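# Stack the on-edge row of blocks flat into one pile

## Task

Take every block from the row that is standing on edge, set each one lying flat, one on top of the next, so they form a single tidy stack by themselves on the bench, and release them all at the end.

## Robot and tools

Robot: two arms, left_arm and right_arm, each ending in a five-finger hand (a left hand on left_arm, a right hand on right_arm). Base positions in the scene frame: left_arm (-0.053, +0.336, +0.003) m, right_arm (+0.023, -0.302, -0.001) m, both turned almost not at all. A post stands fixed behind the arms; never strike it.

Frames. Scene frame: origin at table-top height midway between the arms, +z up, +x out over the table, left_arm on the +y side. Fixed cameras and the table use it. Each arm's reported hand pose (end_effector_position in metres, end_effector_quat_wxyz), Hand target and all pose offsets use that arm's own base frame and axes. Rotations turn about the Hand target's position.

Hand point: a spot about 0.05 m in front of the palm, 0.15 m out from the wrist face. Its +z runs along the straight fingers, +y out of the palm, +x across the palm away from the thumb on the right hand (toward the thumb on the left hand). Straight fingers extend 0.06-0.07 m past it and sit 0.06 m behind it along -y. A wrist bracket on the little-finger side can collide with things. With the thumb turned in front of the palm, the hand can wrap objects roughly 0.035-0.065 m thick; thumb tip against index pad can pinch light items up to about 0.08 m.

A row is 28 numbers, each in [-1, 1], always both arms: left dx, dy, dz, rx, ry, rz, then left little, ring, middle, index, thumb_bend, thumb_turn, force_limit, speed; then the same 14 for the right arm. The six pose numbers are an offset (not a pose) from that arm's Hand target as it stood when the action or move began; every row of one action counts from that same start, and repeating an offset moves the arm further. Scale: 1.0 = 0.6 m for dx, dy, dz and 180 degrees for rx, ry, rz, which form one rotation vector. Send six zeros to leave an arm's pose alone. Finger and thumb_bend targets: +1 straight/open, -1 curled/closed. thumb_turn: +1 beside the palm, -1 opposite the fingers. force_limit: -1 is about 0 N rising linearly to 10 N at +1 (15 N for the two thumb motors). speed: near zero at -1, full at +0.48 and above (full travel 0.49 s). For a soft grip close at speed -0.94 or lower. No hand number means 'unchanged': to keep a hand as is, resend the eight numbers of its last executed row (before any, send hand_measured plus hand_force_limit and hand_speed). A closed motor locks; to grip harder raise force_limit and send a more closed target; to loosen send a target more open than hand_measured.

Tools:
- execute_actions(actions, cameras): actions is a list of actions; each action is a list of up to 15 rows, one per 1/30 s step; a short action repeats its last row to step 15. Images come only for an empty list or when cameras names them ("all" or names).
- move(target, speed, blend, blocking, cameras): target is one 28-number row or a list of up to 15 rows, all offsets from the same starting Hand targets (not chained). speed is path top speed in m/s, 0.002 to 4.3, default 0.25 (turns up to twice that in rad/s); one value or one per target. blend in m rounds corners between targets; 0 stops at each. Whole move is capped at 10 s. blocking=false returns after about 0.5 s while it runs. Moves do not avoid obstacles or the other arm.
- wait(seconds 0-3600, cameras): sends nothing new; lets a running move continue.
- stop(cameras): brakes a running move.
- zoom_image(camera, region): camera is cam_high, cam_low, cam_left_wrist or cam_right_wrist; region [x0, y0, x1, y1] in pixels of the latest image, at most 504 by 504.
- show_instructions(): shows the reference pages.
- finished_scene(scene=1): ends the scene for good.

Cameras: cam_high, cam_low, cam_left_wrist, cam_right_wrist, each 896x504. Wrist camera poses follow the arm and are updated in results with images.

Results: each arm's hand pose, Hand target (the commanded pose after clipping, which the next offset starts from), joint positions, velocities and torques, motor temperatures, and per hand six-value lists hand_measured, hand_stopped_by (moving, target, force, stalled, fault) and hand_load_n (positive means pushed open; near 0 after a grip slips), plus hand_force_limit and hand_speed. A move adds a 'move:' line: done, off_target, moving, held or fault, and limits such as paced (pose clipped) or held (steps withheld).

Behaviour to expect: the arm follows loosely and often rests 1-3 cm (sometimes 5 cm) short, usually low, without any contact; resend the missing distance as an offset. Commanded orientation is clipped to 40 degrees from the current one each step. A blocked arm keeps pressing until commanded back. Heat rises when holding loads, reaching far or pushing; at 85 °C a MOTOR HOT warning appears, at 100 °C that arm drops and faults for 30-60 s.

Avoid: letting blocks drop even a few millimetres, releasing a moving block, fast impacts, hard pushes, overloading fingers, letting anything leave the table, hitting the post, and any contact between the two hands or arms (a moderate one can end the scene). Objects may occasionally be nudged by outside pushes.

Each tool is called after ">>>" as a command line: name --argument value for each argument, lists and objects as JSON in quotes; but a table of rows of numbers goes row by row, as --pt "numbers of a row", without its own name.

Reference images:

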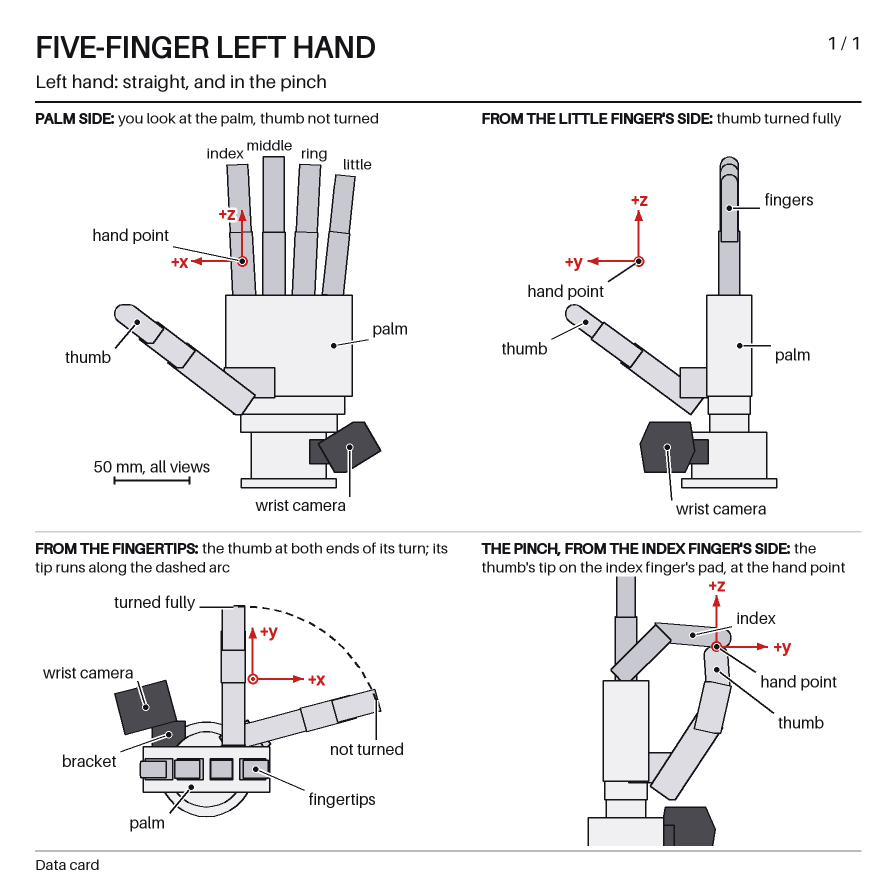

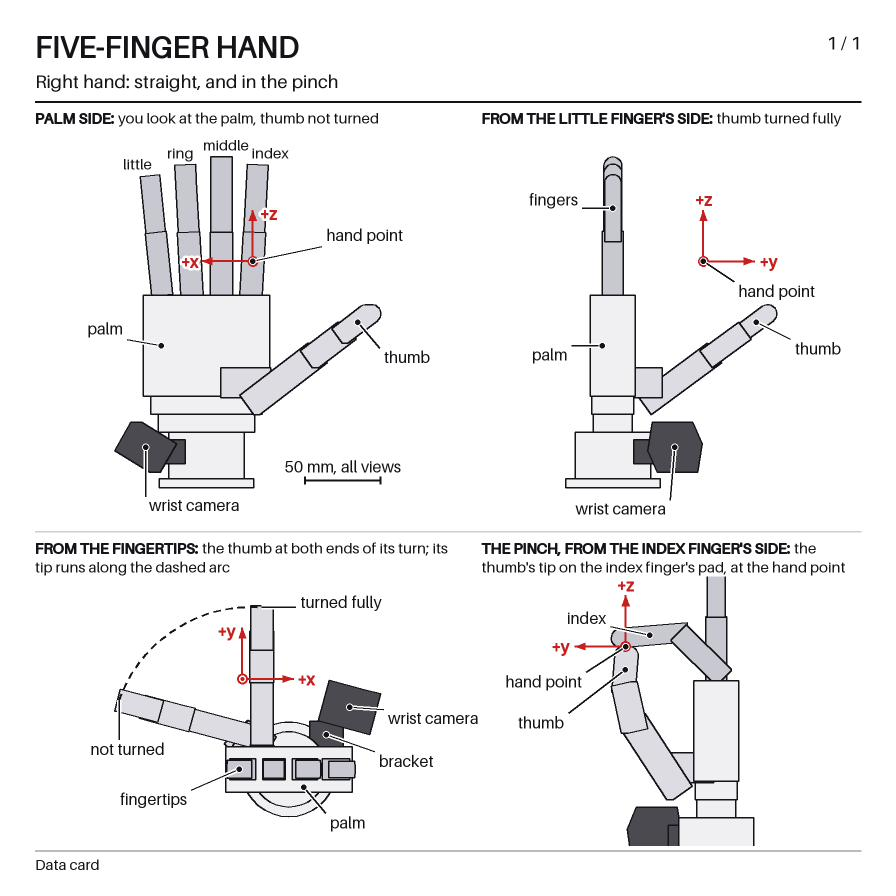

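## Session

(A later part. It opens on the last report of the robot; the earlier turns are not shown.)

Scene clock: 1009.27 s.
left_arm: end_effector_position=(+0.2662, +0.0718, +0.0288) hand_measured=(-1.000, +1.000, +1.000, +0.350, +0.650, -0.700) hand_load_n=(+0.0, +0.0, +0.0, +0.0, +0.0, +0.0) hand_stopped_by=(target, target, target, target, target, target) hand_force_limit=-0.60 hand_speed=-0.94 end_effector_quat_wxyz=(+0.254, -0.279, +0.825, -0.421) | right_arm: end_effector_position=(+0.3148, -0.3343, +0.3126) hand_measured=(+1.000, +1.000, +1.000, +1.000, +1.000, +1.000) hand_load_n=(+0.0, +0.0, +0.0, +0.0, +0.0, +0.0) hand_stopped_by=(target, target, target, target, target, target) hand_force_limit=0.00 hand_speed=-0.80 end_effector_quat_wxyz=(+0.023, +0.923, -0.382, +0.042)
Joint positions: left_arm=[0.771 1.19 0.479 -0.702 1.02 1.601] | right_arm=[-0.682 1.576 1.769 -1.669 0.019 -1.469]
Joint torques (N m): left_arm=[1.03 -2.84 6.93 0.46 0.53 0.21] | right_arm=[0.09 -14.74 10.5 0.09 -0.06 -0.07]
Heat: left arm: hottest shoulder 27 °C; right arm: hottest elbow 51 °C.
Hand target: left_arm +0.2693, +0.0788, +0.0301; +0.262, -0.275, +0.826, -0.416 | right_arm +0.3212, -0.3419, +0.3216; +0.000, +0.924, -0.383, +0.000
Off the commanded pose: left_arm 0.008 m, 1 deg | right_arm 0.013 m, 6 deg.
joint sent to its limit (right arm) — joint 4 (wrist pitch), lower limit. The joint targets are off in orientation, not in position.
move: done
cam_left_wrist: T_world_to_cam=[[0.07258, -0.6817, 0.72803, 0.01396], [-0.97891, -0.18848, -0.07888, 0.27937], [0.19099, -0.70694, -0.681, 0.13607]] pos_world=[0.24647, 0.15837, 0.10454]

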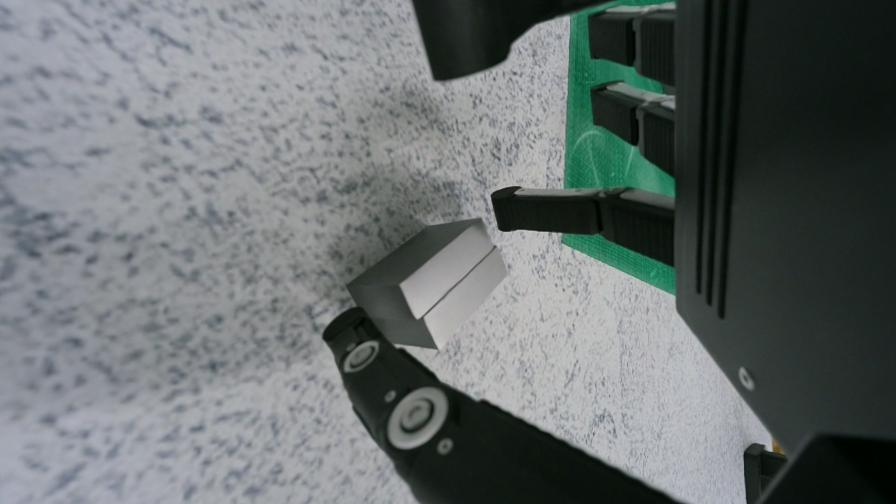

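>>> move --pt "0.0 0.003 0.07 0 0 0 -1 1 1 0.35 0.65 -0.70 -0.6 -0.94 0 0 0 0 0 0 1 1 1 1 1 1 0 -0.8" --pt "-0.0003 0.001 -0.012 0 0 0 -1 1 1 0.35 0.65 -0.70 -0.6 -0.94 0 0 0 0 0 0 1 1 1 1 1 1 0 -0.8" --cameras '["cam_left_wrist"]' --speed 0.04

>>> zoom_image --camera "cam_left_wrist" --region '[300, 150, 552, 350]'

Scene clock: 1016.20 s.
left_arm: end_effector_position=(+0.2691, +0.0766, +0.0256) hand_measured=(-1.000, +1.000, +1.000, +0.350, +0.650, -0.700) hand_load_n=(+0.0, +0.0, +0.0, +0.0, +0.0, +0.0) hand_stopped_by=(target, target, target, target, target, target) hand_force_limit=-0.60 hand_speed=-0.94 end_effector_quat_wxyz=(+0.257, -0.276, +0.826, -0.419) | right_arm: end_effector_position=(+0.3148, -0.3343, +0.3126) hand_measured=(+1.000, +1.000, +1.000, +1.000, +1.000, +1.000) hand_load_n=(+0.0, +0.0, +0.0, +0.0, +0.0, +0.0) hand_stopped_by=(target, target, target, target, target, target) hand_force_limit=0.00 hand_speed=-0.80 end_effector_quat_wxyz=(+0.023, +0.923, -0.382, +0.042)
Joint positions: left_arm=[0.776 1.211 0.485 -0.686 1.02 1.612] | right_arm=[-0.682 1.576 1.769 -1.669 0.019 -1.469]
Joint torques (N m): left_arm=[0.79 -3.08 5.83 0.9 0.55 0.17] | right_arm=[0.15 -14.8 10.5 0.09 -0.06 -0.07]
Heat: left arm: hottest elbow 28 °C; right arm: hottest elbow 51 °C.
Hand target: left_arm +0.2692, +0.0795, +0.0230; +0.262, -0.275, +0.826, -0.416 | right_arm +0.3212, -0.3419, +0.3216; +0.000, +0.924, -0.383, +0.000
Off the commanded pose: left_arm 0.004 m, 1 deg | right_arm 0.013 m, 6 deg.
joint sent to its limit (right arm) — joint 4 (wrist pitch), lower limit. The joint targets are off in orientation, not in position.
move: done
cam_left_wrist: T_world_to_cam=[[0.06821, -0.68677, 0.72367, 0.02101], [-0.97846, -0.1877, -0.08591, 0.28286], [0.19483, -0.70222, -0.68478, 0.13545]] pos_world=[0.24895, 0.16264, 0.10185]

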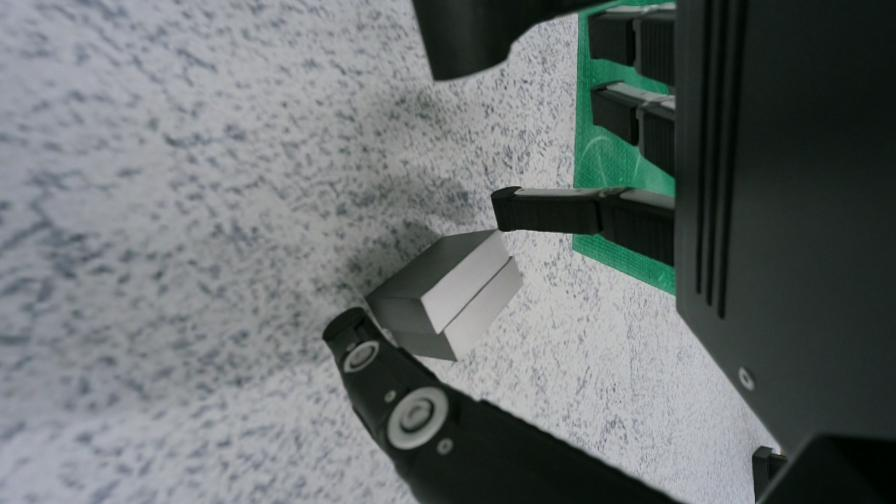

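Scaled by 2.000.

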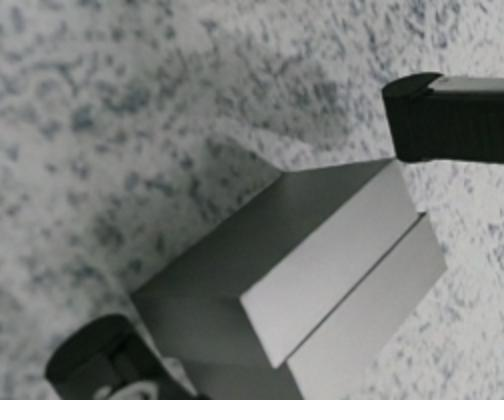

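>>> move --pt "0.0 -0.004 0.07 0 0 0 -1 1 1 0.35 0.65 -0.70 -0.6 -0.94 0 0 0 0 0 0 1 1 1 1 1 1 0 -0.8" --pt "-0.0003 -0.009 0.0 0 0 0 -1 1 1 0.35 0.65 -0.70 -0.6 -0.94 0 0 0 0 0 0 1 1 1 1 1 1 0 -0.8" --cameras '["cam_left_wrist"]' --speed 0.04

>>> zoom_image --camera "cam_left_wrist" --region '[300, 150, 552, 350]'

Scene clock: 1024.37 s.
left_arm: end_effector_position=(+0.2685, +0.0760, +0.0253) hand_measured=(-1.000, +1.000, +1.000, +0.350, +0.650, -0.700) hand_load_n=(+0.0, +0.5, +0.0, +0.0, +0.0, +0.0) hand_stopped_by=(target, target, target, target, target, target) hand_force_limit=-0.60 hand_speed=-0.94 end_effector_quat_wxyz=(+0.265, -0.273, +0.826, -0.415) | right_arm: end_effector_position=(+0.3148, -0.3343, +0.3126) hand_measured=(+1.000, +1.000, +1.000, +1.000, +1.000, +1.000) hand_load_n=(+0.0, +0.0, +0.0, +0.0, +0.0, +0.0) hand_stopped_by=(target, target, target, target, target, target) hand_force_limit=0.00 hand_speed=-0.80 end_effector_quat_wxyz=(+0.023, +0.923, -0.382, +0.042)
Joint positions: left_arm=[0.776 1.195 0.47 -0.666 1.02 1.608] | right_arm=[-0.682 1.576 1.769 -1.669 0.019 -1.469]
Joint torques (N m): left_arm=[-0.21 -2.9 5.9 0.94 0.47 -0.04] | right_arm=[0.09 -14.74 10.51 0.09 -0.06 -0.07]
Heat: left arm: hottest elbow 28 °C; right arm: hottest elbow 51 °C.
Hand target: left_arm +0.2690, +0.0740, +0.0230; +0.262, -0.275, +0.826, -0.417 | right_arm +0.3212, -0.3419, +0.3216; +0.000, +0.924, -0.383, +0.000
Off the commanded pose: left_arm 0.003 m, 0 deg | right_arm 0.013 m, 6 deg.
joint sent to its limit (right arm) — joint 4 (wrist pitch), lower limit. The joint targets are off in orientation, not in position.
move: done
cam_left_wrist: T_world_to_cam=[[0.05995, -0.69576, 0.71577, 0.02392], [-0.97678, -0.18866, -0.10157, 0.28221], [0.2057, -0.69305, -0.69091, 0.13144]] pos_world=[0.24719, 0.16098, 0.10236]

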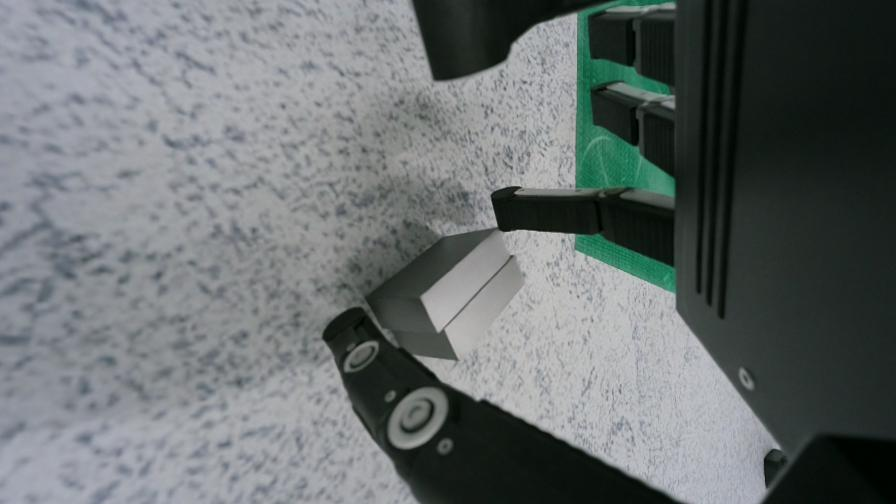

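Scaled by 2.000.

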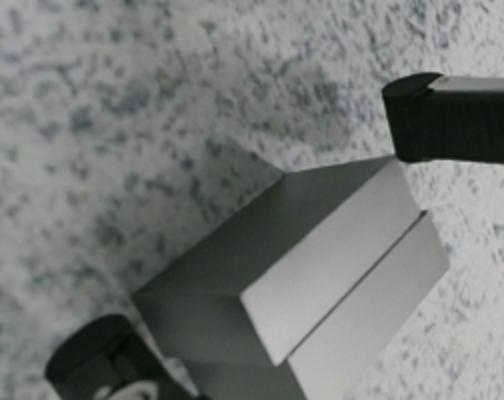

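>>> move --pt "0.0 -0.004 0.07 0 0 0 -1 1 1 0.35 0.65 -0.70 -0.6 -0.94 0 0 0 0 0 0 1 1 1 1 1 1 0 -0.8" --pt "0.001 -0.0045 0.0 0 0 0 -1 1 1 0.35 0.65 -0.70 -0.6 -0.94 0 0 0 0 0 0 1 1 1 1 1 1 0 -0.8" --cameras '["cam_left_wrist"]' --speed 0.04

>>> zoom_image --camera "cam_left_wrist" --region '[300, 150, 552, 350]'

Scene clock: 1030.30 s.
left_arm: end_effector_position=(+0.2688, +0.0743, +0.0255) hand_measured=(-1.000, +1.000, +1.000, +0.350, +0.650, -0.700) hand_load_n=(+0.0, +0.0, +0.0, +0.0, +0.0, +0.0) hand_stopped_by=(target, target, target, target, target, target) hand_force_limit=-0.60 hand_speed=-0.94 end_effector_quat_wxyz=(+0.266, -0.274, +0.826, -0.415) | right_arm: end_effector_position=(+0.3148, -0.3343, +0.3126) hand_measured=(+1.000, +1.000, +1.000, +1.000, +1.000, +1.000) hand_load_n=(+0.0, +0.0, +0.0, +0.0, +0.0, +0.0) hand_stopped_by=(target, target, target, target, target, target) hand_force_limit=0.00 hand_speed=-0.80 end_effector_quat_wxyz=(+0.023, +0.923, -0.382, +0.042)
Joint positions: left_arm=[0.771 1.187 0.464 -0.652 1.02 1.59] | right_arm=[-0.682 1.576 1.769 -1.669 0.019 -1.469]
Joint torques (N m): left_arm=[-0.5 -2.73 5.94 0.99 0.4 -0.05] | right_arm=[0.09 -14.74 10.5 0.1 -0.05 -0.06]
Heat: left arm: hottest elbow 28 °C; right arm: hottest elbow 51 °C.
Hand target: left_arm +0.2696, +0.0713, +0.0229; +0.262, -0.275, +0.826, -0.416 | right_arm +0.3212, -0.3419, +0.3216; +0.000, +0.924, -0.383, +0.000
Off the commanded pose: left_arm 0.004 m, 0 deg | right_arm 0.013 m, 6 deg.
joint sent to its limit (right arm) — joint 4 (wrist pitch), lower limit. The joint targets are off in orientation, not in position.
move: done
cam_left_wrist: T_world_to_cam=[[0.06213, -0.69479, 0.71652, 0.02197], [-0.97592, -0.1927, -0.10223, 0.28228], [0.2091, -0.69292, -0.69003, 0.12933]] pos_world=[0.24707, 0.15928, 0.10236]

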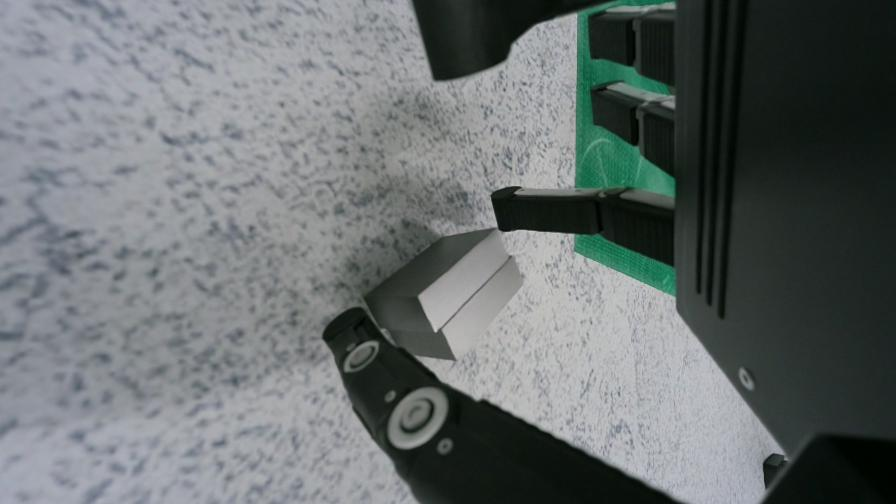

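Scaled by 2.000.

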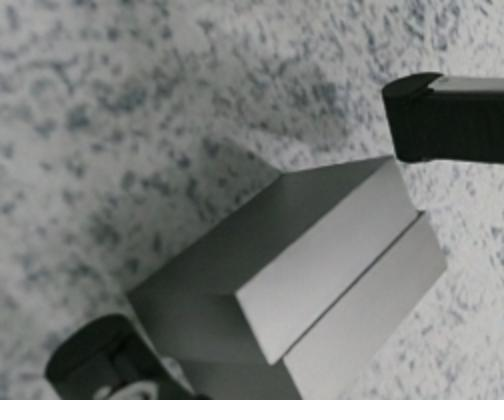

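>>> move --pt "0 0 0 0 0 0 -1 1 1 0.0 0.4 -0.70 -0.6 -0.94 0 0 0 0 0 0 1 1 1 1 1 1 0 -0.8" --cameras '["cam_left_wrist"]' --speed 0.04

>>> zoom_image --camera "cam_left_wrist" --region '[300, 150, 552, 350]'

Scene clock: 1037.20 s.
left_arm: end_effector_position=(+0.2690, +0.0744, +0.0254) hand_measured=(-1.000, +1.000, +1.000, +0.108, +0.518, -0.700) hand_load_n=(+0.0, +0.0, +0.0, +3.0, +3.0, +0.0) hand_stopped_by=(target, target, target, force, force, target) hand_force_limit=-0.60 hand_speed=-0.94 end_effector_quat_wxyz=(+0.266, -0.274, +0.826, -0.415) | right_arm: end_effector_position=(+0.3148, -0.3343, +0.3126) hand_measured=(+1.000, +1.000, +1.000, +1.000, +1.000, +1.000) hand_load_n=(+0.0, +0.0, +0.0, +0.0, +0.0, +0.0) hand_stopped_by=(target, target, target, target, target, target) hand_force_limit=0.00 hand_speed=-0.80 end_effector_quat_wxyz=(+0.023, +0.923, -0.382, +0.042)
Joint positions: left_arm=[0.771 1.187 0.464 -0.65 1.019 1.589] | right_arm=[-0.682 1.576 1.769 -1.669 0.019 -1.469]
Joint torques (N m): left_arm=[-0.44 -2.84 5.93 0.92 0.43 -0.04] | right_arm=[0.15 -14.8 10.5 0.09 -0.06 -0.07]
Heat: left arm: hottest elbow 28 °C; right arm: hottest elbow 51 °C.
Hand target: left_arm +0.2696, +0.0713, +0.0230; +0.262, -0.275, +0.826, -0.417 | right_arm +0.3212, -0.3419, +0.3216; +0.000, +0.924, -0.383, +0.000
Off the commanded pose: left_arm 0.004 m, 0 deg | right_arm 0.013 m, 6 deg.
joint sent to its limit (right arm) — joint 4 (wrist pitch), lower limit. The joint targets are off in orientation, not in position.
move: done
cam_left_wrist: T_world_to_cam=[[0.06227, -0.69521, 0.7161, 0.02204], [-0.97582, -0.19301, -0.10253, 0.28246], [0.2095, -0.69241, -0.69042, 0.12931]] pos_world=[0.24717, 0.15937, 0.10246]

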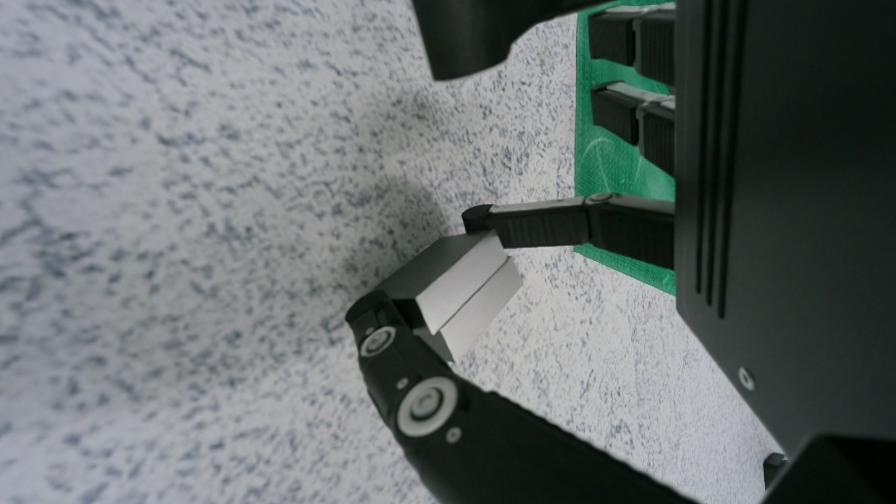

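Scaled by 2.000.

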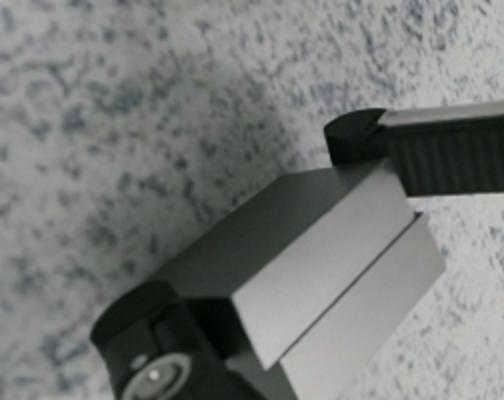

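>>> move --pt "0.018 0.018 0.04 0 0 0 -1 1 1 0.0 0.4 -0.70 -0.6 -0.94 0 0 0 0 0 0 1 1 1 1 1 1 0 -0.8" --pt "0.018 0.018 0.12 0 0 0 -1 1 1 0.0 0.4 -0.70 -0.6 -0.94 0 0 0 0 0 0 1 1 1 1 1 1 0 -0.8" --pt "0.0507 0.0228 0.22 0.02 -0.021 0 -1 1 1 0.0 0.4 -0.70 -0.6 -0.94 0 0 0 0 0 0 1 1 1 1 1 1 0 -0.8" --pt "0.2587 -0.1355 0.1867 0.2607 -0.2739 0 -1 1 1 0.0 0.4 -0.70 -0.6 -0.94 0 0 0 0 0 0 1 1 1 1 1 1 0 -0.8" --pt "0.2587 -0.1355 0.0698 0.2607 -0.2739 0 -1 1 1 0.0 0.4 -0.70 -0.6 -0.94 0 0 0 0 0 0 1 1 1 1 1 1 0 -0.8" --cameras '["cam_left_wrist"]' --speed '[0.05,0.07,0.12,0.12,0.1]' --blend '[0.005,0.015,0.02,0.02,0]'

>>> zoom_image --camera "cam_left_wrist" --region '[300, 150, 552, 350]'

Scene clock: 1050.20 s.
left_arm: end_effector_position=(+0.4228, -0.0068, +0.0539) hand_measured=(-1.000, +1.000, +1.000, +0.108, +0.518, -0.700) hand_load_n=(+0.0, +0.0, +0.0, +3.0, +3.0, +0.5) hand_stopped_by=(target, target, target, force, force, target) hand_force_limit=-0.60 hand_speed=-0.94 end_effector_quat_wxyz=(+0.644, +0.030, +0.751, -0.142) | right_arm: end_effector_position=(+0.3148, -0.3343, +0.3126) hand_measured=(+1.000, +1.000, +1.000, +1.000, +1.000, +1.000) hand_load_n=(+0.0, +0.0, +0.0, +0.0, +0.0, +0.0) hand_stopped_by=(target, target, target, target, target, target) hand_force_limit=0.00 hand_speed=-0.80 end_effector_quat_wxyz=(+0.023, +0.923, -0.382, +0.042)
Joint positions: left_arm=[-0.047 1.596 0.171 1.293 0.209 1.422] | right_arm=[-0.682 1.576 1.769 -1.669 0.019 -1.469]
Joint torques (N m): left_arm=[-0.5 -5.6 2.85 2.91 -0.23 0.28] | right_arm=[0.15 -14.74 10.5 0.1 -0.06 -0.07]
Heat: left arm: hottest elbow 28 °C; right arm: hottest elbow 51 °C.
Hand target: left_arm +0.4248, -0.0100, +0.0648; +0.658, +0.042, +0.739, -0.138 | right_arm +0.3212, -0.3419, +0.3216; +0.000, +0.924, -0.383, +0.000
Off the commanded pose: left_arm 0.012 m, 3 deg | right_arm 0.013 m, 6 deg.
joint sent to its limit (right arm) — joint 4 (wrist pitch), lower limit. The joint targets are off in orientation, not in position.
move: off_target (left_arm)
cam_left_wrist: T_world_to_cam=[[-0.21898, -0.96996, -0.106, 0.09702], [-0.56583, 0.21474, -0.79606, 0.28665], [0.79491, -0.11434, -0.59586, -0.18824]] pos_world=[0.33308, 0.01102, 0.12631]

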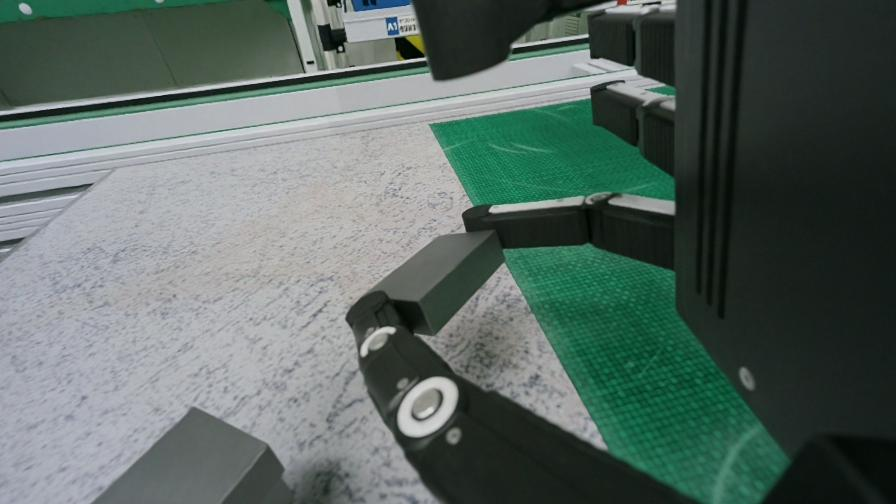

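Scaled by 2.000.

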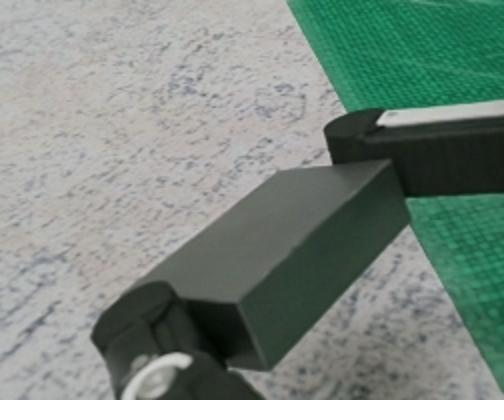

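>>> move --pt "0.0328 0.012 -0.0552 0 0 0 -1 1 1 0.0 0.4 -0.70 -0.6 -0.94 0 0 0 0 0 0 1 1 1 1 1 1 0 -0.8" --pt "0.0108 -0.0018 -0.0672 0 0 0 -1 1 1 0.0 0.4 -0.70 -0.6 -0.94 0 0 0 0 0 0 1 1 1 1 1 1 0 -0.8" --pt "0.0068 -0.008 -0.0772 0 0 0 -1 1 1 0.0 0.4 -0.70 -0.6 -0.94 0 0 0 0 0 0 1 1 1 1 1 1 0 -0.8" --pt "0.001 -0.014 -0.083 0 0 0 -1 1 1 0.0 0.4 -0.70 -0.6 -0.94 0 0 0 0 0 0 1 1 1 1 1 1 0 -0.8" --cameras '["cam_left_wrist"]' --speed '[0.05,0.03,0.03,0.03]'

>>> zoom_image --camera "cam_left_wrist" --region '[300, 150, 552, 350]'

>>> zoom_image --camera "cam_left_wrist" --region '[0, 300, 250, 504]'

Scene clock: 1056.90 s.
left_arm: end_effector_position=(+0.4272, -0.0146, +0.0117) hand_measured=(-1.000, +1.000, +1.000, +0.108, +0.518, -0.700) hand_load_n=(+0.0, +0.0, +0.0, +3.0, +3.0, +0.5) hand_stopped_by=(target, target, target, force, force, target) hand_force_limit=-0.60 hand_speed=-0.94 end_effector_quat_wxyz=(+0.642, +0.033, +0.754, -0.138) | right_arm: end_effector_position=(+0.3148, -0.3343, +0.3126) hand_measured=(+1.000, +1.000, +1.000, +1.000, +1.000, +1.000) hand_load_n=(+0.0, +0.0, +0.0, +0.0, +0.0, +0.0) hand_stopped_by=(target, target, target, target, target, target) hand_force_limit=0.00 hand_speed=-0.80 end_effector_quat_wxyz=(+0.023, +0.923, -0.382, +0.042)
Joint positions: left_arm=[-0.083 1.892 0.202 1.55 0.172 1.426] | right_arm=[-0.682 1.576 1.769 -1.669 0.019 -1.469]
Joint torques (N m): left_arm=[-0.56 -6.24 0.62 2.8 -0.22 0.23] | right_arm=[0.15 -14.74 10.51 0.1 -0.06 -0.07]
Heat: left arm: hottest elbow 28 °C; right arm: hottest elbow 51 °C.
Hand target: left_arm +0.4255, -0.0182, +0.0150; +0.658, +0.042, +0.739, -0.138 | right_arm +0.3212, -0.3419, +0.3216; +0.000, +0.924, -0.383, +0.000
Off the commanded pose: left_arm 0.005 m, 3 deg | right_arm 0.013 m, 6 deg.
joint sent to its limit (left arm) — joint 4 (wrist pitch), upper limit. The joint targets still meet the commanded pose.
joint sent to its limit (right arm) — joint 4 (wrist pitch), lower limit. The joint targets are off in orientation, not in position.
move: off_target (left_arm)
cam_left_wrist: T_world_to_cam=[[-0.21915, -0.96908, -0.11334, 0.08609], [-0.57154, 0.22166, -0.79007, 0.25959], [0.79077, -0.10836, -0.60245, -0.21582]] pos_world=[0.3379, 0.0025, 0.08483]

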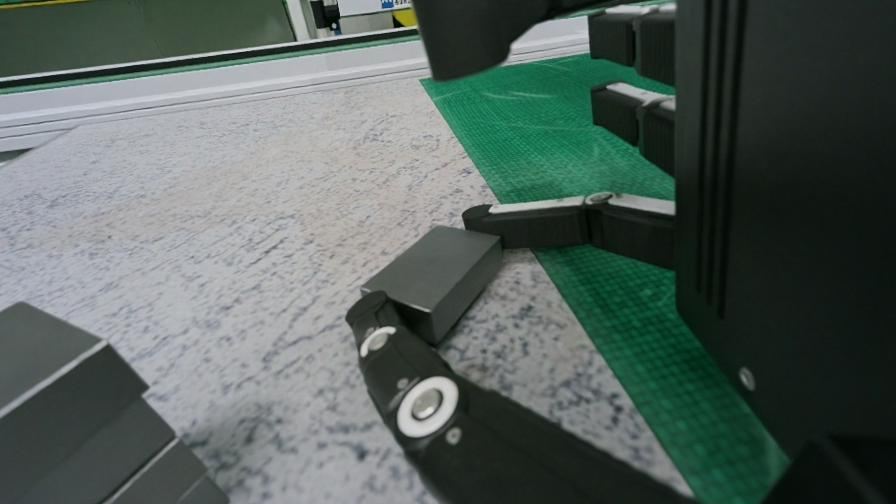

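Scaled by 2.000.

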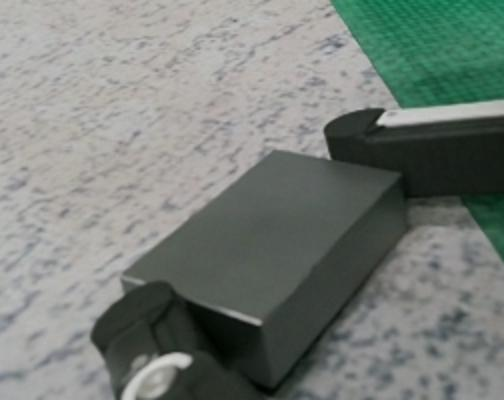

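Scaled by 2.016.

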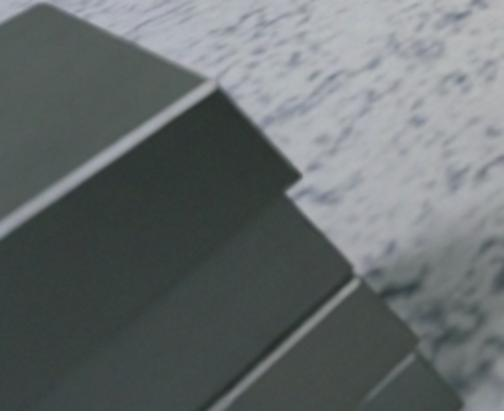

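>>> move --pt "0 0 0.15 0 0 0 -1 1 1 0.0 0.4 -0.70 -0.6 -0.94 0 0 0 0 0 0 1 1 1 1 1 1 0 -0.8" --pt "-0.0753 0.1365 0.15 0 0 0.034 -1 1 1 0.0 0.4 -0.70 -0.6 -0.94 0 0 0 0 0 0 1 1 1 1 1 1 0 -0.8" --pt "-0.0753 0.1365 0.1083 0 0 0.034 -1 1 1 0.0 0.4 -0.70 -0.6 -0.94 0 0 0 0 0 0 1 1 1 1 1 1 0 -0.8" --pt "-0.0793 0.1365 0.0933 0 0 0.034 -1 1 1 0.0 0.4 -0.70 -0.6 -0.94 0 0 0 0 0 0 1 1 1 1 1 1 0 -0.8" --cameras '["cam_left_wrist"]' --speed '[0.07,0.07,0.07,0.03]' --blend '[0.01,0.01,0,0]'

>>> zoom_image --camera "cam_left_wrist" --region '[340, 190, 552, 370]'

Scene clock: 1077.27 s.
left_arm: end_effector_position=(+0.3775, +0.0592, +0.0635) hand_measured=(-1.000, +1.000, +1.000, +0.108, +0.518, -0.700) hand_load_n=(+0.0, +0.0, +0.5, +3.0, +3.0, +0.5) hand_stopped_by=(target, target, target, force, force, target) hand_force_limit=-0.60 hand_speed=-0.94 end_effector_quat_wxyz=(+0.654, -0.004, +0.748, -0.113) | right_arm: end_effector_position=(+0.3148, -0.3343, +0.3126) hand_measured=(+1.000, +1.000, +1.000, +1.000, +1.000, +1.000) hand_load_n=(+0.0, +0.0, +0.0, +0.0, +0.0, +0.0) hand_stopped_by=(target, target, target, target, target, target) hand_force_limit=0.00 hand_speed=-0.80 end_effector_quat_wxyz=(+0.023, +0.923, -0.382, +0.042)
Joint positions: left_arm=[0.201 1.471 0.063 1.279 0.363 1.44] | right_arm=[-0.682 1.576 1.769 -1.669 0.019 -1.469]
Joint torques (N m): left_arm=[1.03 -3.19 2.89 2.86 0.04 0.28] | right_arm=[0.15 -14.74 10.51 0.1 -0.06 -0.06]
Heat: left arm: hottest shoulder 27 °C; right arm: hottest elbow 51 °C.
Hand target: left_arm +0.3780, +0.0637, +0.0711; +0.665, +0.003, +0.740, -0.102 | right_arm +0.3212, -0.3419, +0.3216; +0.000, +0.924, -0.383, +0.000
Off the commanded pose: left_arm 0.009 m, 2 deg | right_arm 0.013 m, 6 deg.
joint sent to its limit (right arm) — joint 4 (wrist pitch), lower limit. The joint targets are off in orientation, not in position.
move: done
cam_left_wrist: T_world_to_cam=[[-0.12752, -0.98626, -0.10504, 0.11852], [-0.57648, 0.15988, -0.80131, 0.26202], [0.8071, -0.04163, -0.58895, -0.14828]] pos_world=[0.28584, 0.06882, 0.13508]

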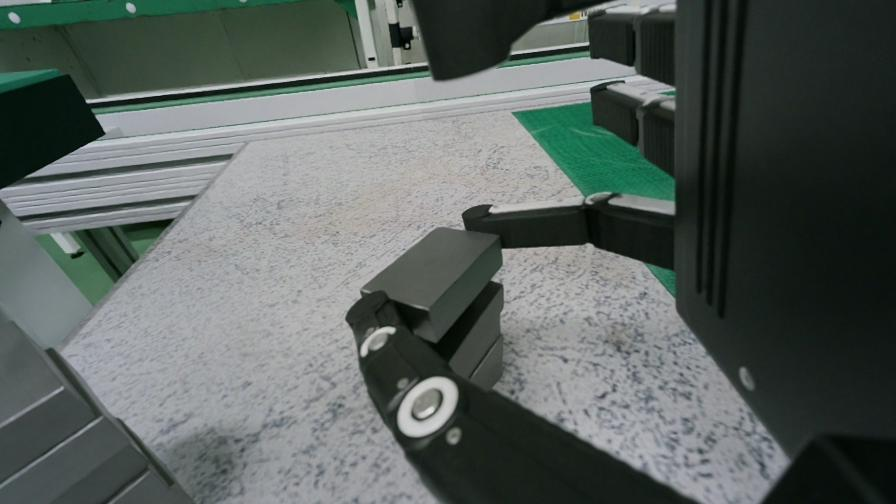

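Scaled by 2.377.

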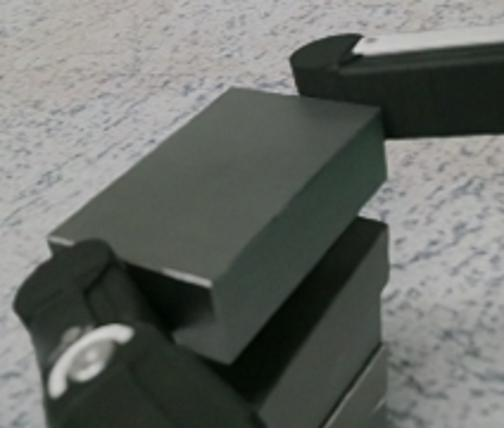

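>>> move --pt "0 -0.0228 0.033 0 0 0 -1 1 1 0.0 0.4 -0.70 -0.6 -0.94 0 0 0 0 0 0 1 1 1 1 1 1 0 -0.8" --pt "0 -0.0038 0.033 0 0 0 -1 1 1 0.0 0.4 -0.70 -0.6 -0.94 0 0 0 0 0 0 1 1 1 1 1 1 0 -0.8" --pt "0 -0.0038 0.0 0 0 0 -1 1 1 0.0 0.4 -0.70 -0.6 -0.94 0 0 0 0 0 0 1 1 1 1 1 1 0 -0.8" --cameras '["cam_left_wrist"]' --speed '[0.04,0.04,0.04]'

>>> zoom_image --camera "cam_left_wrist" --region '[340, 190, 552, 370]'

Scene clock: 1091.40 s.
left_arm: end_effector_position=(+0.3779, +0.0578, +0.0637) hand_measured=(-1.000, +1.000, +1.000, +0.108, +0.518, -0.700) hand_load_n=(+0.0, +0.0, +0.0, +3.0, +3.0, +0.5) hand_stopped_by=(target, target, target, force, force, target) hand_force_limit=-0.60 hand_speed=-0.94 end_effector_quat_wxyz=(+0.654, -0.004, +0.748, -0.112) | right_arm: end_effector_position=(+0.3148, -0.3343, +0.3126) hand_measured=(+1.000, +1.000, +1.000, +1.000, +1.000, +1.000) hand_load_n=(+0.0, +0.0, +0.0, +0.0, +0.0, +0.0) hand_stopped_by=(target, target, target, target, target, target) hand_force_limit=0.00 hand_speed=-0.80 end_effector_quat_wxyz=(+0.023, +0.923, -0.382, +0.042)
Joint positions: left_arm=[0.192 1.471 0.063 1.281 0.352 1.44] | right_arm=[-0.682 1.576 1.769 -1.669 0.019 -1.469]
Joint torques (N m): left_arm=[0.91 -3.14 2.84 2.92 0.02 0.27] | right_arm=[0.09 -14.74 10.5 0.1 -0.05 -0.07]
Heat: left arm: hottest shoulder 27 °C; right arm: hottest elbow 51 °C.
Hand target: left_arm +0.3780, +0.0614, +0.0711; +0.665, +0.003, +0.740, -0.102 | right_arm +0.3212, -0.3419, +0.3216; +0.000, +0.924, -0.383, +0.000
Off the commanded pose: left_arm 0.008 m, 2 deg | right_arm 0.013 m, 6 deg.
joint sent to its limit (right arm) — joint 4 (wrist pitch), lower limit. The joint targets are off in orientation, not in position.
move: done
cam_left_wrist: T_world_to_cam=[[-0.12602, -0.98627, -0.10673, 0.11679], [-0.57607, 0.16035, -0.80152, 0.26248], [0.80763, -0.03952, -0.58837, -0.14885]] pos_world=[0.28614, 0.06721, 0.13527]

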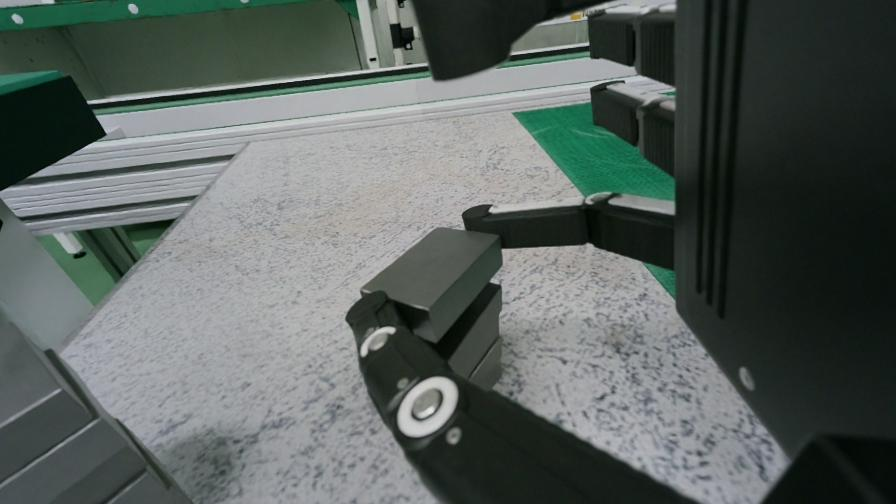

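Scaled by 2.377.

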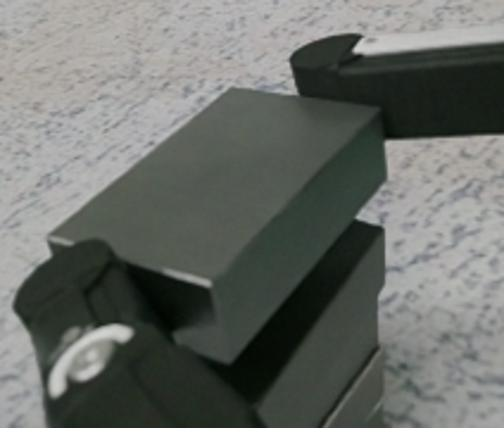

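>>> move --pt "0.0038 0 -0.009 0 0 0 -1 1 1 0.0 0.4 -0.70 -0.6 -0.94 0 0 0 0 0 0 1 1 1 1 1 1 0 -0.8" --pt "0.0038 0 -0.016 0 0 0 -1 1 1 0.0 0.4 -0.70 -0.6 -0.94 0 0 0 0 0 0 1 1 1 1 1 1 0 -0.8" --cameras '["cam_left_wrist"]' --speed '[0.02,0.02]'

>>> zoom_image --camera "cam_left_wrist" --region '[340, 190, 552, 370]'

Scene clock: 1097.20 s.
left_arm: end_effector_position=(+0.3786, +0.0581, +0.0566) hand_measured=(-1.000, +1.000, +1.000, +0.108, +0.518, -0.700) hand_load_n=(+0.0, +0.0, +0.0, +2.5, +3.0, +0.5) hand_stopped_by=(target, target, target, force, force, target) hand_force_limit=-0.60 hand_speed=-0.94 end_effector_quat_wxyz=(+0.657, -0.003, +0.746, -0.110) | right_arm: end_effector_position=(+0.3148, -0.3343, +0.3126) hand_measured=(+1.000, +1.000, +1.000, +1.000, +1.000, +1.000) hand_load_n=(+0.0, +0.0, +0.0, +0.0, +0.0, +0.0) hand_stopped_by=(target, target, target, target, target, target) hand_force_limit=0.00 hand_speed=-0.80 end_effector_quat_wxyz=(+0.023, +0.923, -0.382, +0.042)
Joint positions: left_arm=[0.192 1.572 0.063 1.388 0.352 1.443] | right_arm=[-0.682 1.576 1.769 -1.669 0.019 -1.469]
Joint velocities: left_arm=[-0.005 -0.024 0.007 -0.046 0.051 0.051] | right_arm=[within noise]
Joint torques (N m): left_arm=[0.73 -3.31 2.48 2.65 -0.06 0.24] | right_arm=[0.09 -14.74 10.51 0.1 -0.06 -0.07]
Heat: left arm: hottest shoulder 27 °C; right arm: hottest elbow 52 °C.
Hand target: left_arm +0.3802, +0.0614, +0.0614; +0.665, +0.003, +0.740, -0.102 | right_arm +0.3212, -0.3419, +0.3216; +0.000, +0.924, -0.383, +0.000
Off the commanded pose: left_arm 0.006 m, 2 deg | right_arm 0.013 m, 6 deg.
joint sent to its limit (right arm) — joint 4 (wrist pitch), lower limit. The joint targets are off in orientation, not in position.
move: done
cam_left_wrist: T_world_to_cam=[[-0.12554, -0.98579, -0.11159, 0.11642], [-0.56997, 0.16373, -0.80519, 0.2548], [0.81202, -0.03748, -0.58242, -0.15576]] pos_world=[0.28632, 0.06721, 0.12743]

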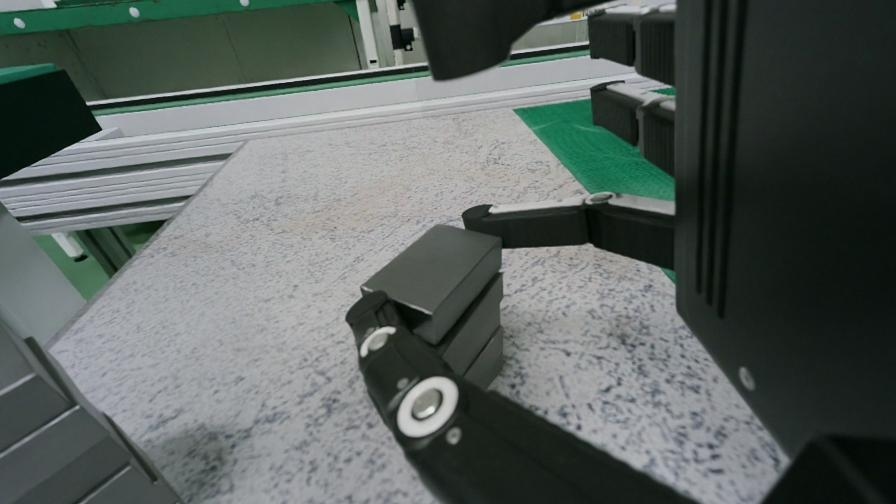

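Scaled by 2.377.

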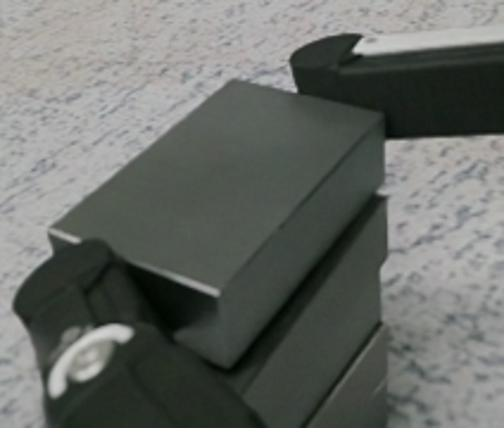

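>>> move --pt "0 0 0 0 0 0 -1 1 1 0.30 0.62 -0.70 -0.6 -0.94 0 0 0 0 0 0 1 1 1 1 1 1 0 -0.8" --pt "0 0 -0.010 0 0 0 -1 1 1 0.30 0.62 -0.70 -0.6 -0.94 0 0 0 0 0 0 1 1 1 1 1 1 0 -0.8" --cameras '["cam_left_wrist"]' --speed '[0.02,0.02]'

>>> zoom_image --camera "cam_left_wrist" --region '[320, 150, 552, 390]'

Scene clock: 1109.13 s.
left_arm: end_effector_position=(+0.3781, +0.0580, +0.0499) hand_measured=(-1.000, +1.000, +1.000, +0.300, +0.620, -0.700) hand_load_n=(+0.0, +0.0, +0.0, +0.0, +0.0, +0.0) hand_stopped_by=(target, target, target, target, target, target) hand_force_limit=-0.60 hand_speed=-0.94 end_effector_quat_wxyz=(+0.656, -0.003, +0.747, -0.110) | right_arm: end_effector_position=(+0.3148, -0.3343, +0.3126) hand_measured=(+1.000, +1.000, +1.000, +1.000, +1.000, +1.000) hand_load_n=(+0.0, +0.0, +0.0, +0.0, +0.0, +0.0) hand_stopped_by=(target, target, target, target, target, target) hand_force_limit=0.00 hand_speed=-0.80 end_effector_quat_wxyz=(+0.023, +0.923, -0.382, +0.042)
Joint positions: left_arm=[0.192 1.639 0.063 1.453 0.352 1.443] | right_arm=[-0.682 1.576 1.769 -1.669 0.019 -1.469]
Joint torques (N m): left_arm=[0.79 -3.72 2.07 2.66 -0.06 0.24] | right_arm=[0.03 -14.74 10.5 0.09 -0.06 -0.07]
Heat: left arm: hottest shoulder 27 °C; right arm: hottest elbow 52 °C.
Hand target: left_arm +0.3803, +0.0614, +0.0555; +0.665, +0.003, +0.740, -0.102 | right_arm +0.3212, -0.3419, +0.3216; +0.000, +0.924, -0.383, +0.000
Off the commanded pose: left_arm 0.007 m, 2 deg | right_arm 0.013 m, 6 deg.
joint sent to its limit (right arm) — joint 4 (wrist pitch), lower limit. The joint targets are off in orientation, not in position.
move: done
cam_left_wrist: T_world_to_cam=[[-0.12574, -0.98579, -0.11137, 0.11558], [-0.5714, 0.16374, -0.80417, 0.24965], [0.81098, -0.03748, -0.58387, -0.15875]] pos_world=[0.28593, 0.06711, 0.12094]

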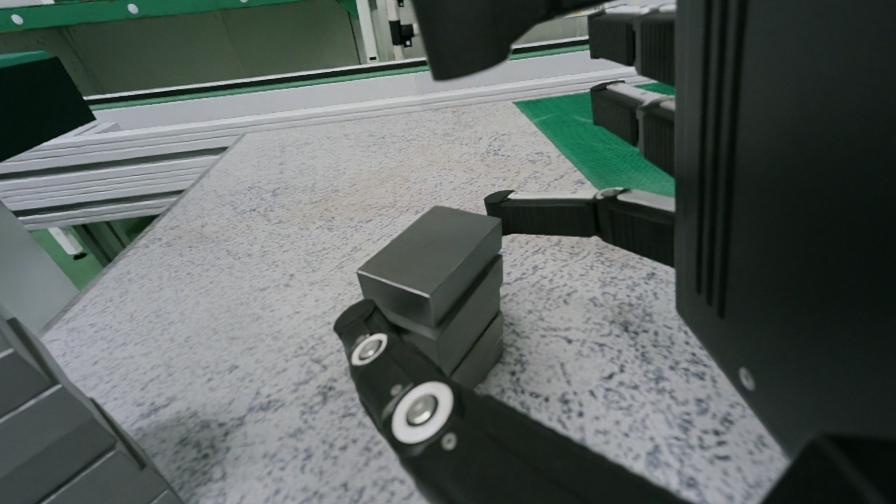

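Scaled by 2.100.

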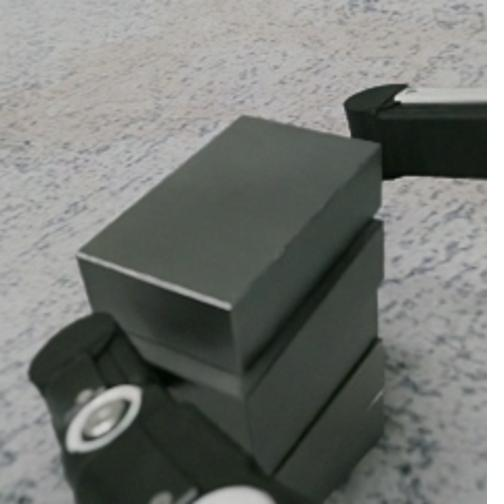

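>>> move --pt "0 0 0 0 0 0 -1 1 1 0.38 0.67 -0.70 -0.6 -0.9 0 0 0 0 0 0 1 1 1 1 1 1 0 -0.8" --pt "0.01 0.01 0.13 0 0 0 -1 1 1 0.35 0.65 -0.70 -0.6 -0.94 0 0 0 0 0 0 1 1 1 1 1 1 0 -0.8" --cameras '["cam_left_wrist"]' --speed 0.06

>>> zoom_image --camera "cam_left_wrist" --region '[320, 250, 552, 450]'

Scene clock: 1122.40 s.
left_arm: end_effector_position=(+0.3715, +0.0600, +0.1140) hand_measured=(-1.000, +1.000, +1.000, +0.350, +0.650, -0.700) hand_load_n=(+0.0, +0.0, +0.0, +0.0, +0.0, +0.0) hand_stopped_by=(target, target, target, target, target, target) hand_force_limit=-0.60 hand_speed=-0.94 end_effector_quat_wxyz=(+0.652, -0.003, +0.750, -0.112) | right_arm: end_effector_position=(+0.3148, -0.3343, +0.3126) hand_measured=(+1.000, +1.000, +1.000, +1.000, +1.000, +1.000) hand_load_n=(+0.0, +0.0, +0.0, +0.0, +0.0, +0.0) hand_stopped_by=(target, target, target, target, target, target) hand_force_limit=0.00 hand_speed=-0.80 end_effector_quat_wxyz=(+0.023, +0.923, -0.382, +0.042)
Joint positions: left_arm=[0.212 0.963 0.094 0.735 0.374 1.445] | right_arm=[-0.682 1.576 1.769 -1.669 0.019 -1.469]
Joint torques (N m): left_arm=[1.08 -0.56 9.74 1.11 0.05 0.24] | right_arm=[0.09 -14.74 10.5 0.1 -0.06 -0.06]
Heat: left arm: hottest shoulder 27 °C; right arm: hottest elbow 52 °C.
Hand target: left_arm +0.3862, +0.0674, +0.1334; +0.665, +0.003, +0.740, -0.102 | right_arm +0.3212, -0.3419, +0.3216; +0.000, +0.924, -0.383, +0.000
Off the commanded pose: left_arm 0.026 m, 2 deg | right_arm 0.013 m, 6 deg.
joint sent to its limit (right arm) — joint 4 (wrist pitch), lower limit. The joint targets are off in orientation, not in position.
move: off_target (left_arm); target 2's new numbers were sent with left_arm's hand 0.025 m and 2 deg from that target
cam_left_wrist: T_world_to_cam=[[-0.12848, -0.98587, -0.10749, 0.1244], [-0.5791, 0.16257, -0.79888, 0.29939], [0.80507, -0.0404, -0.5918, -0.11264]] pos_world=[0.28005, 0.06942, 0.18589]

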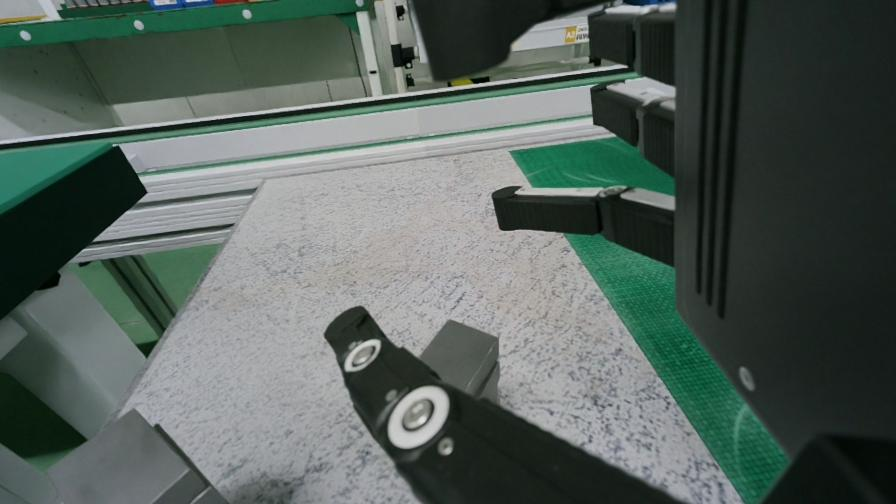

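Scaled by 2.172.

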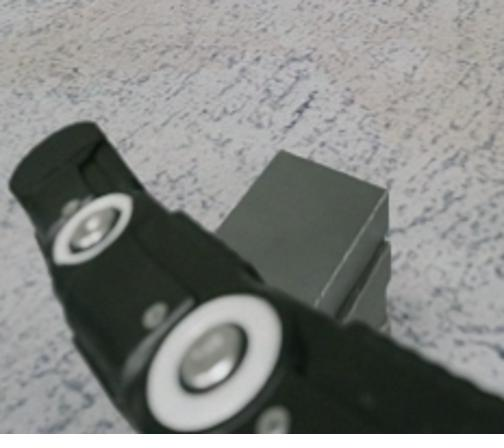

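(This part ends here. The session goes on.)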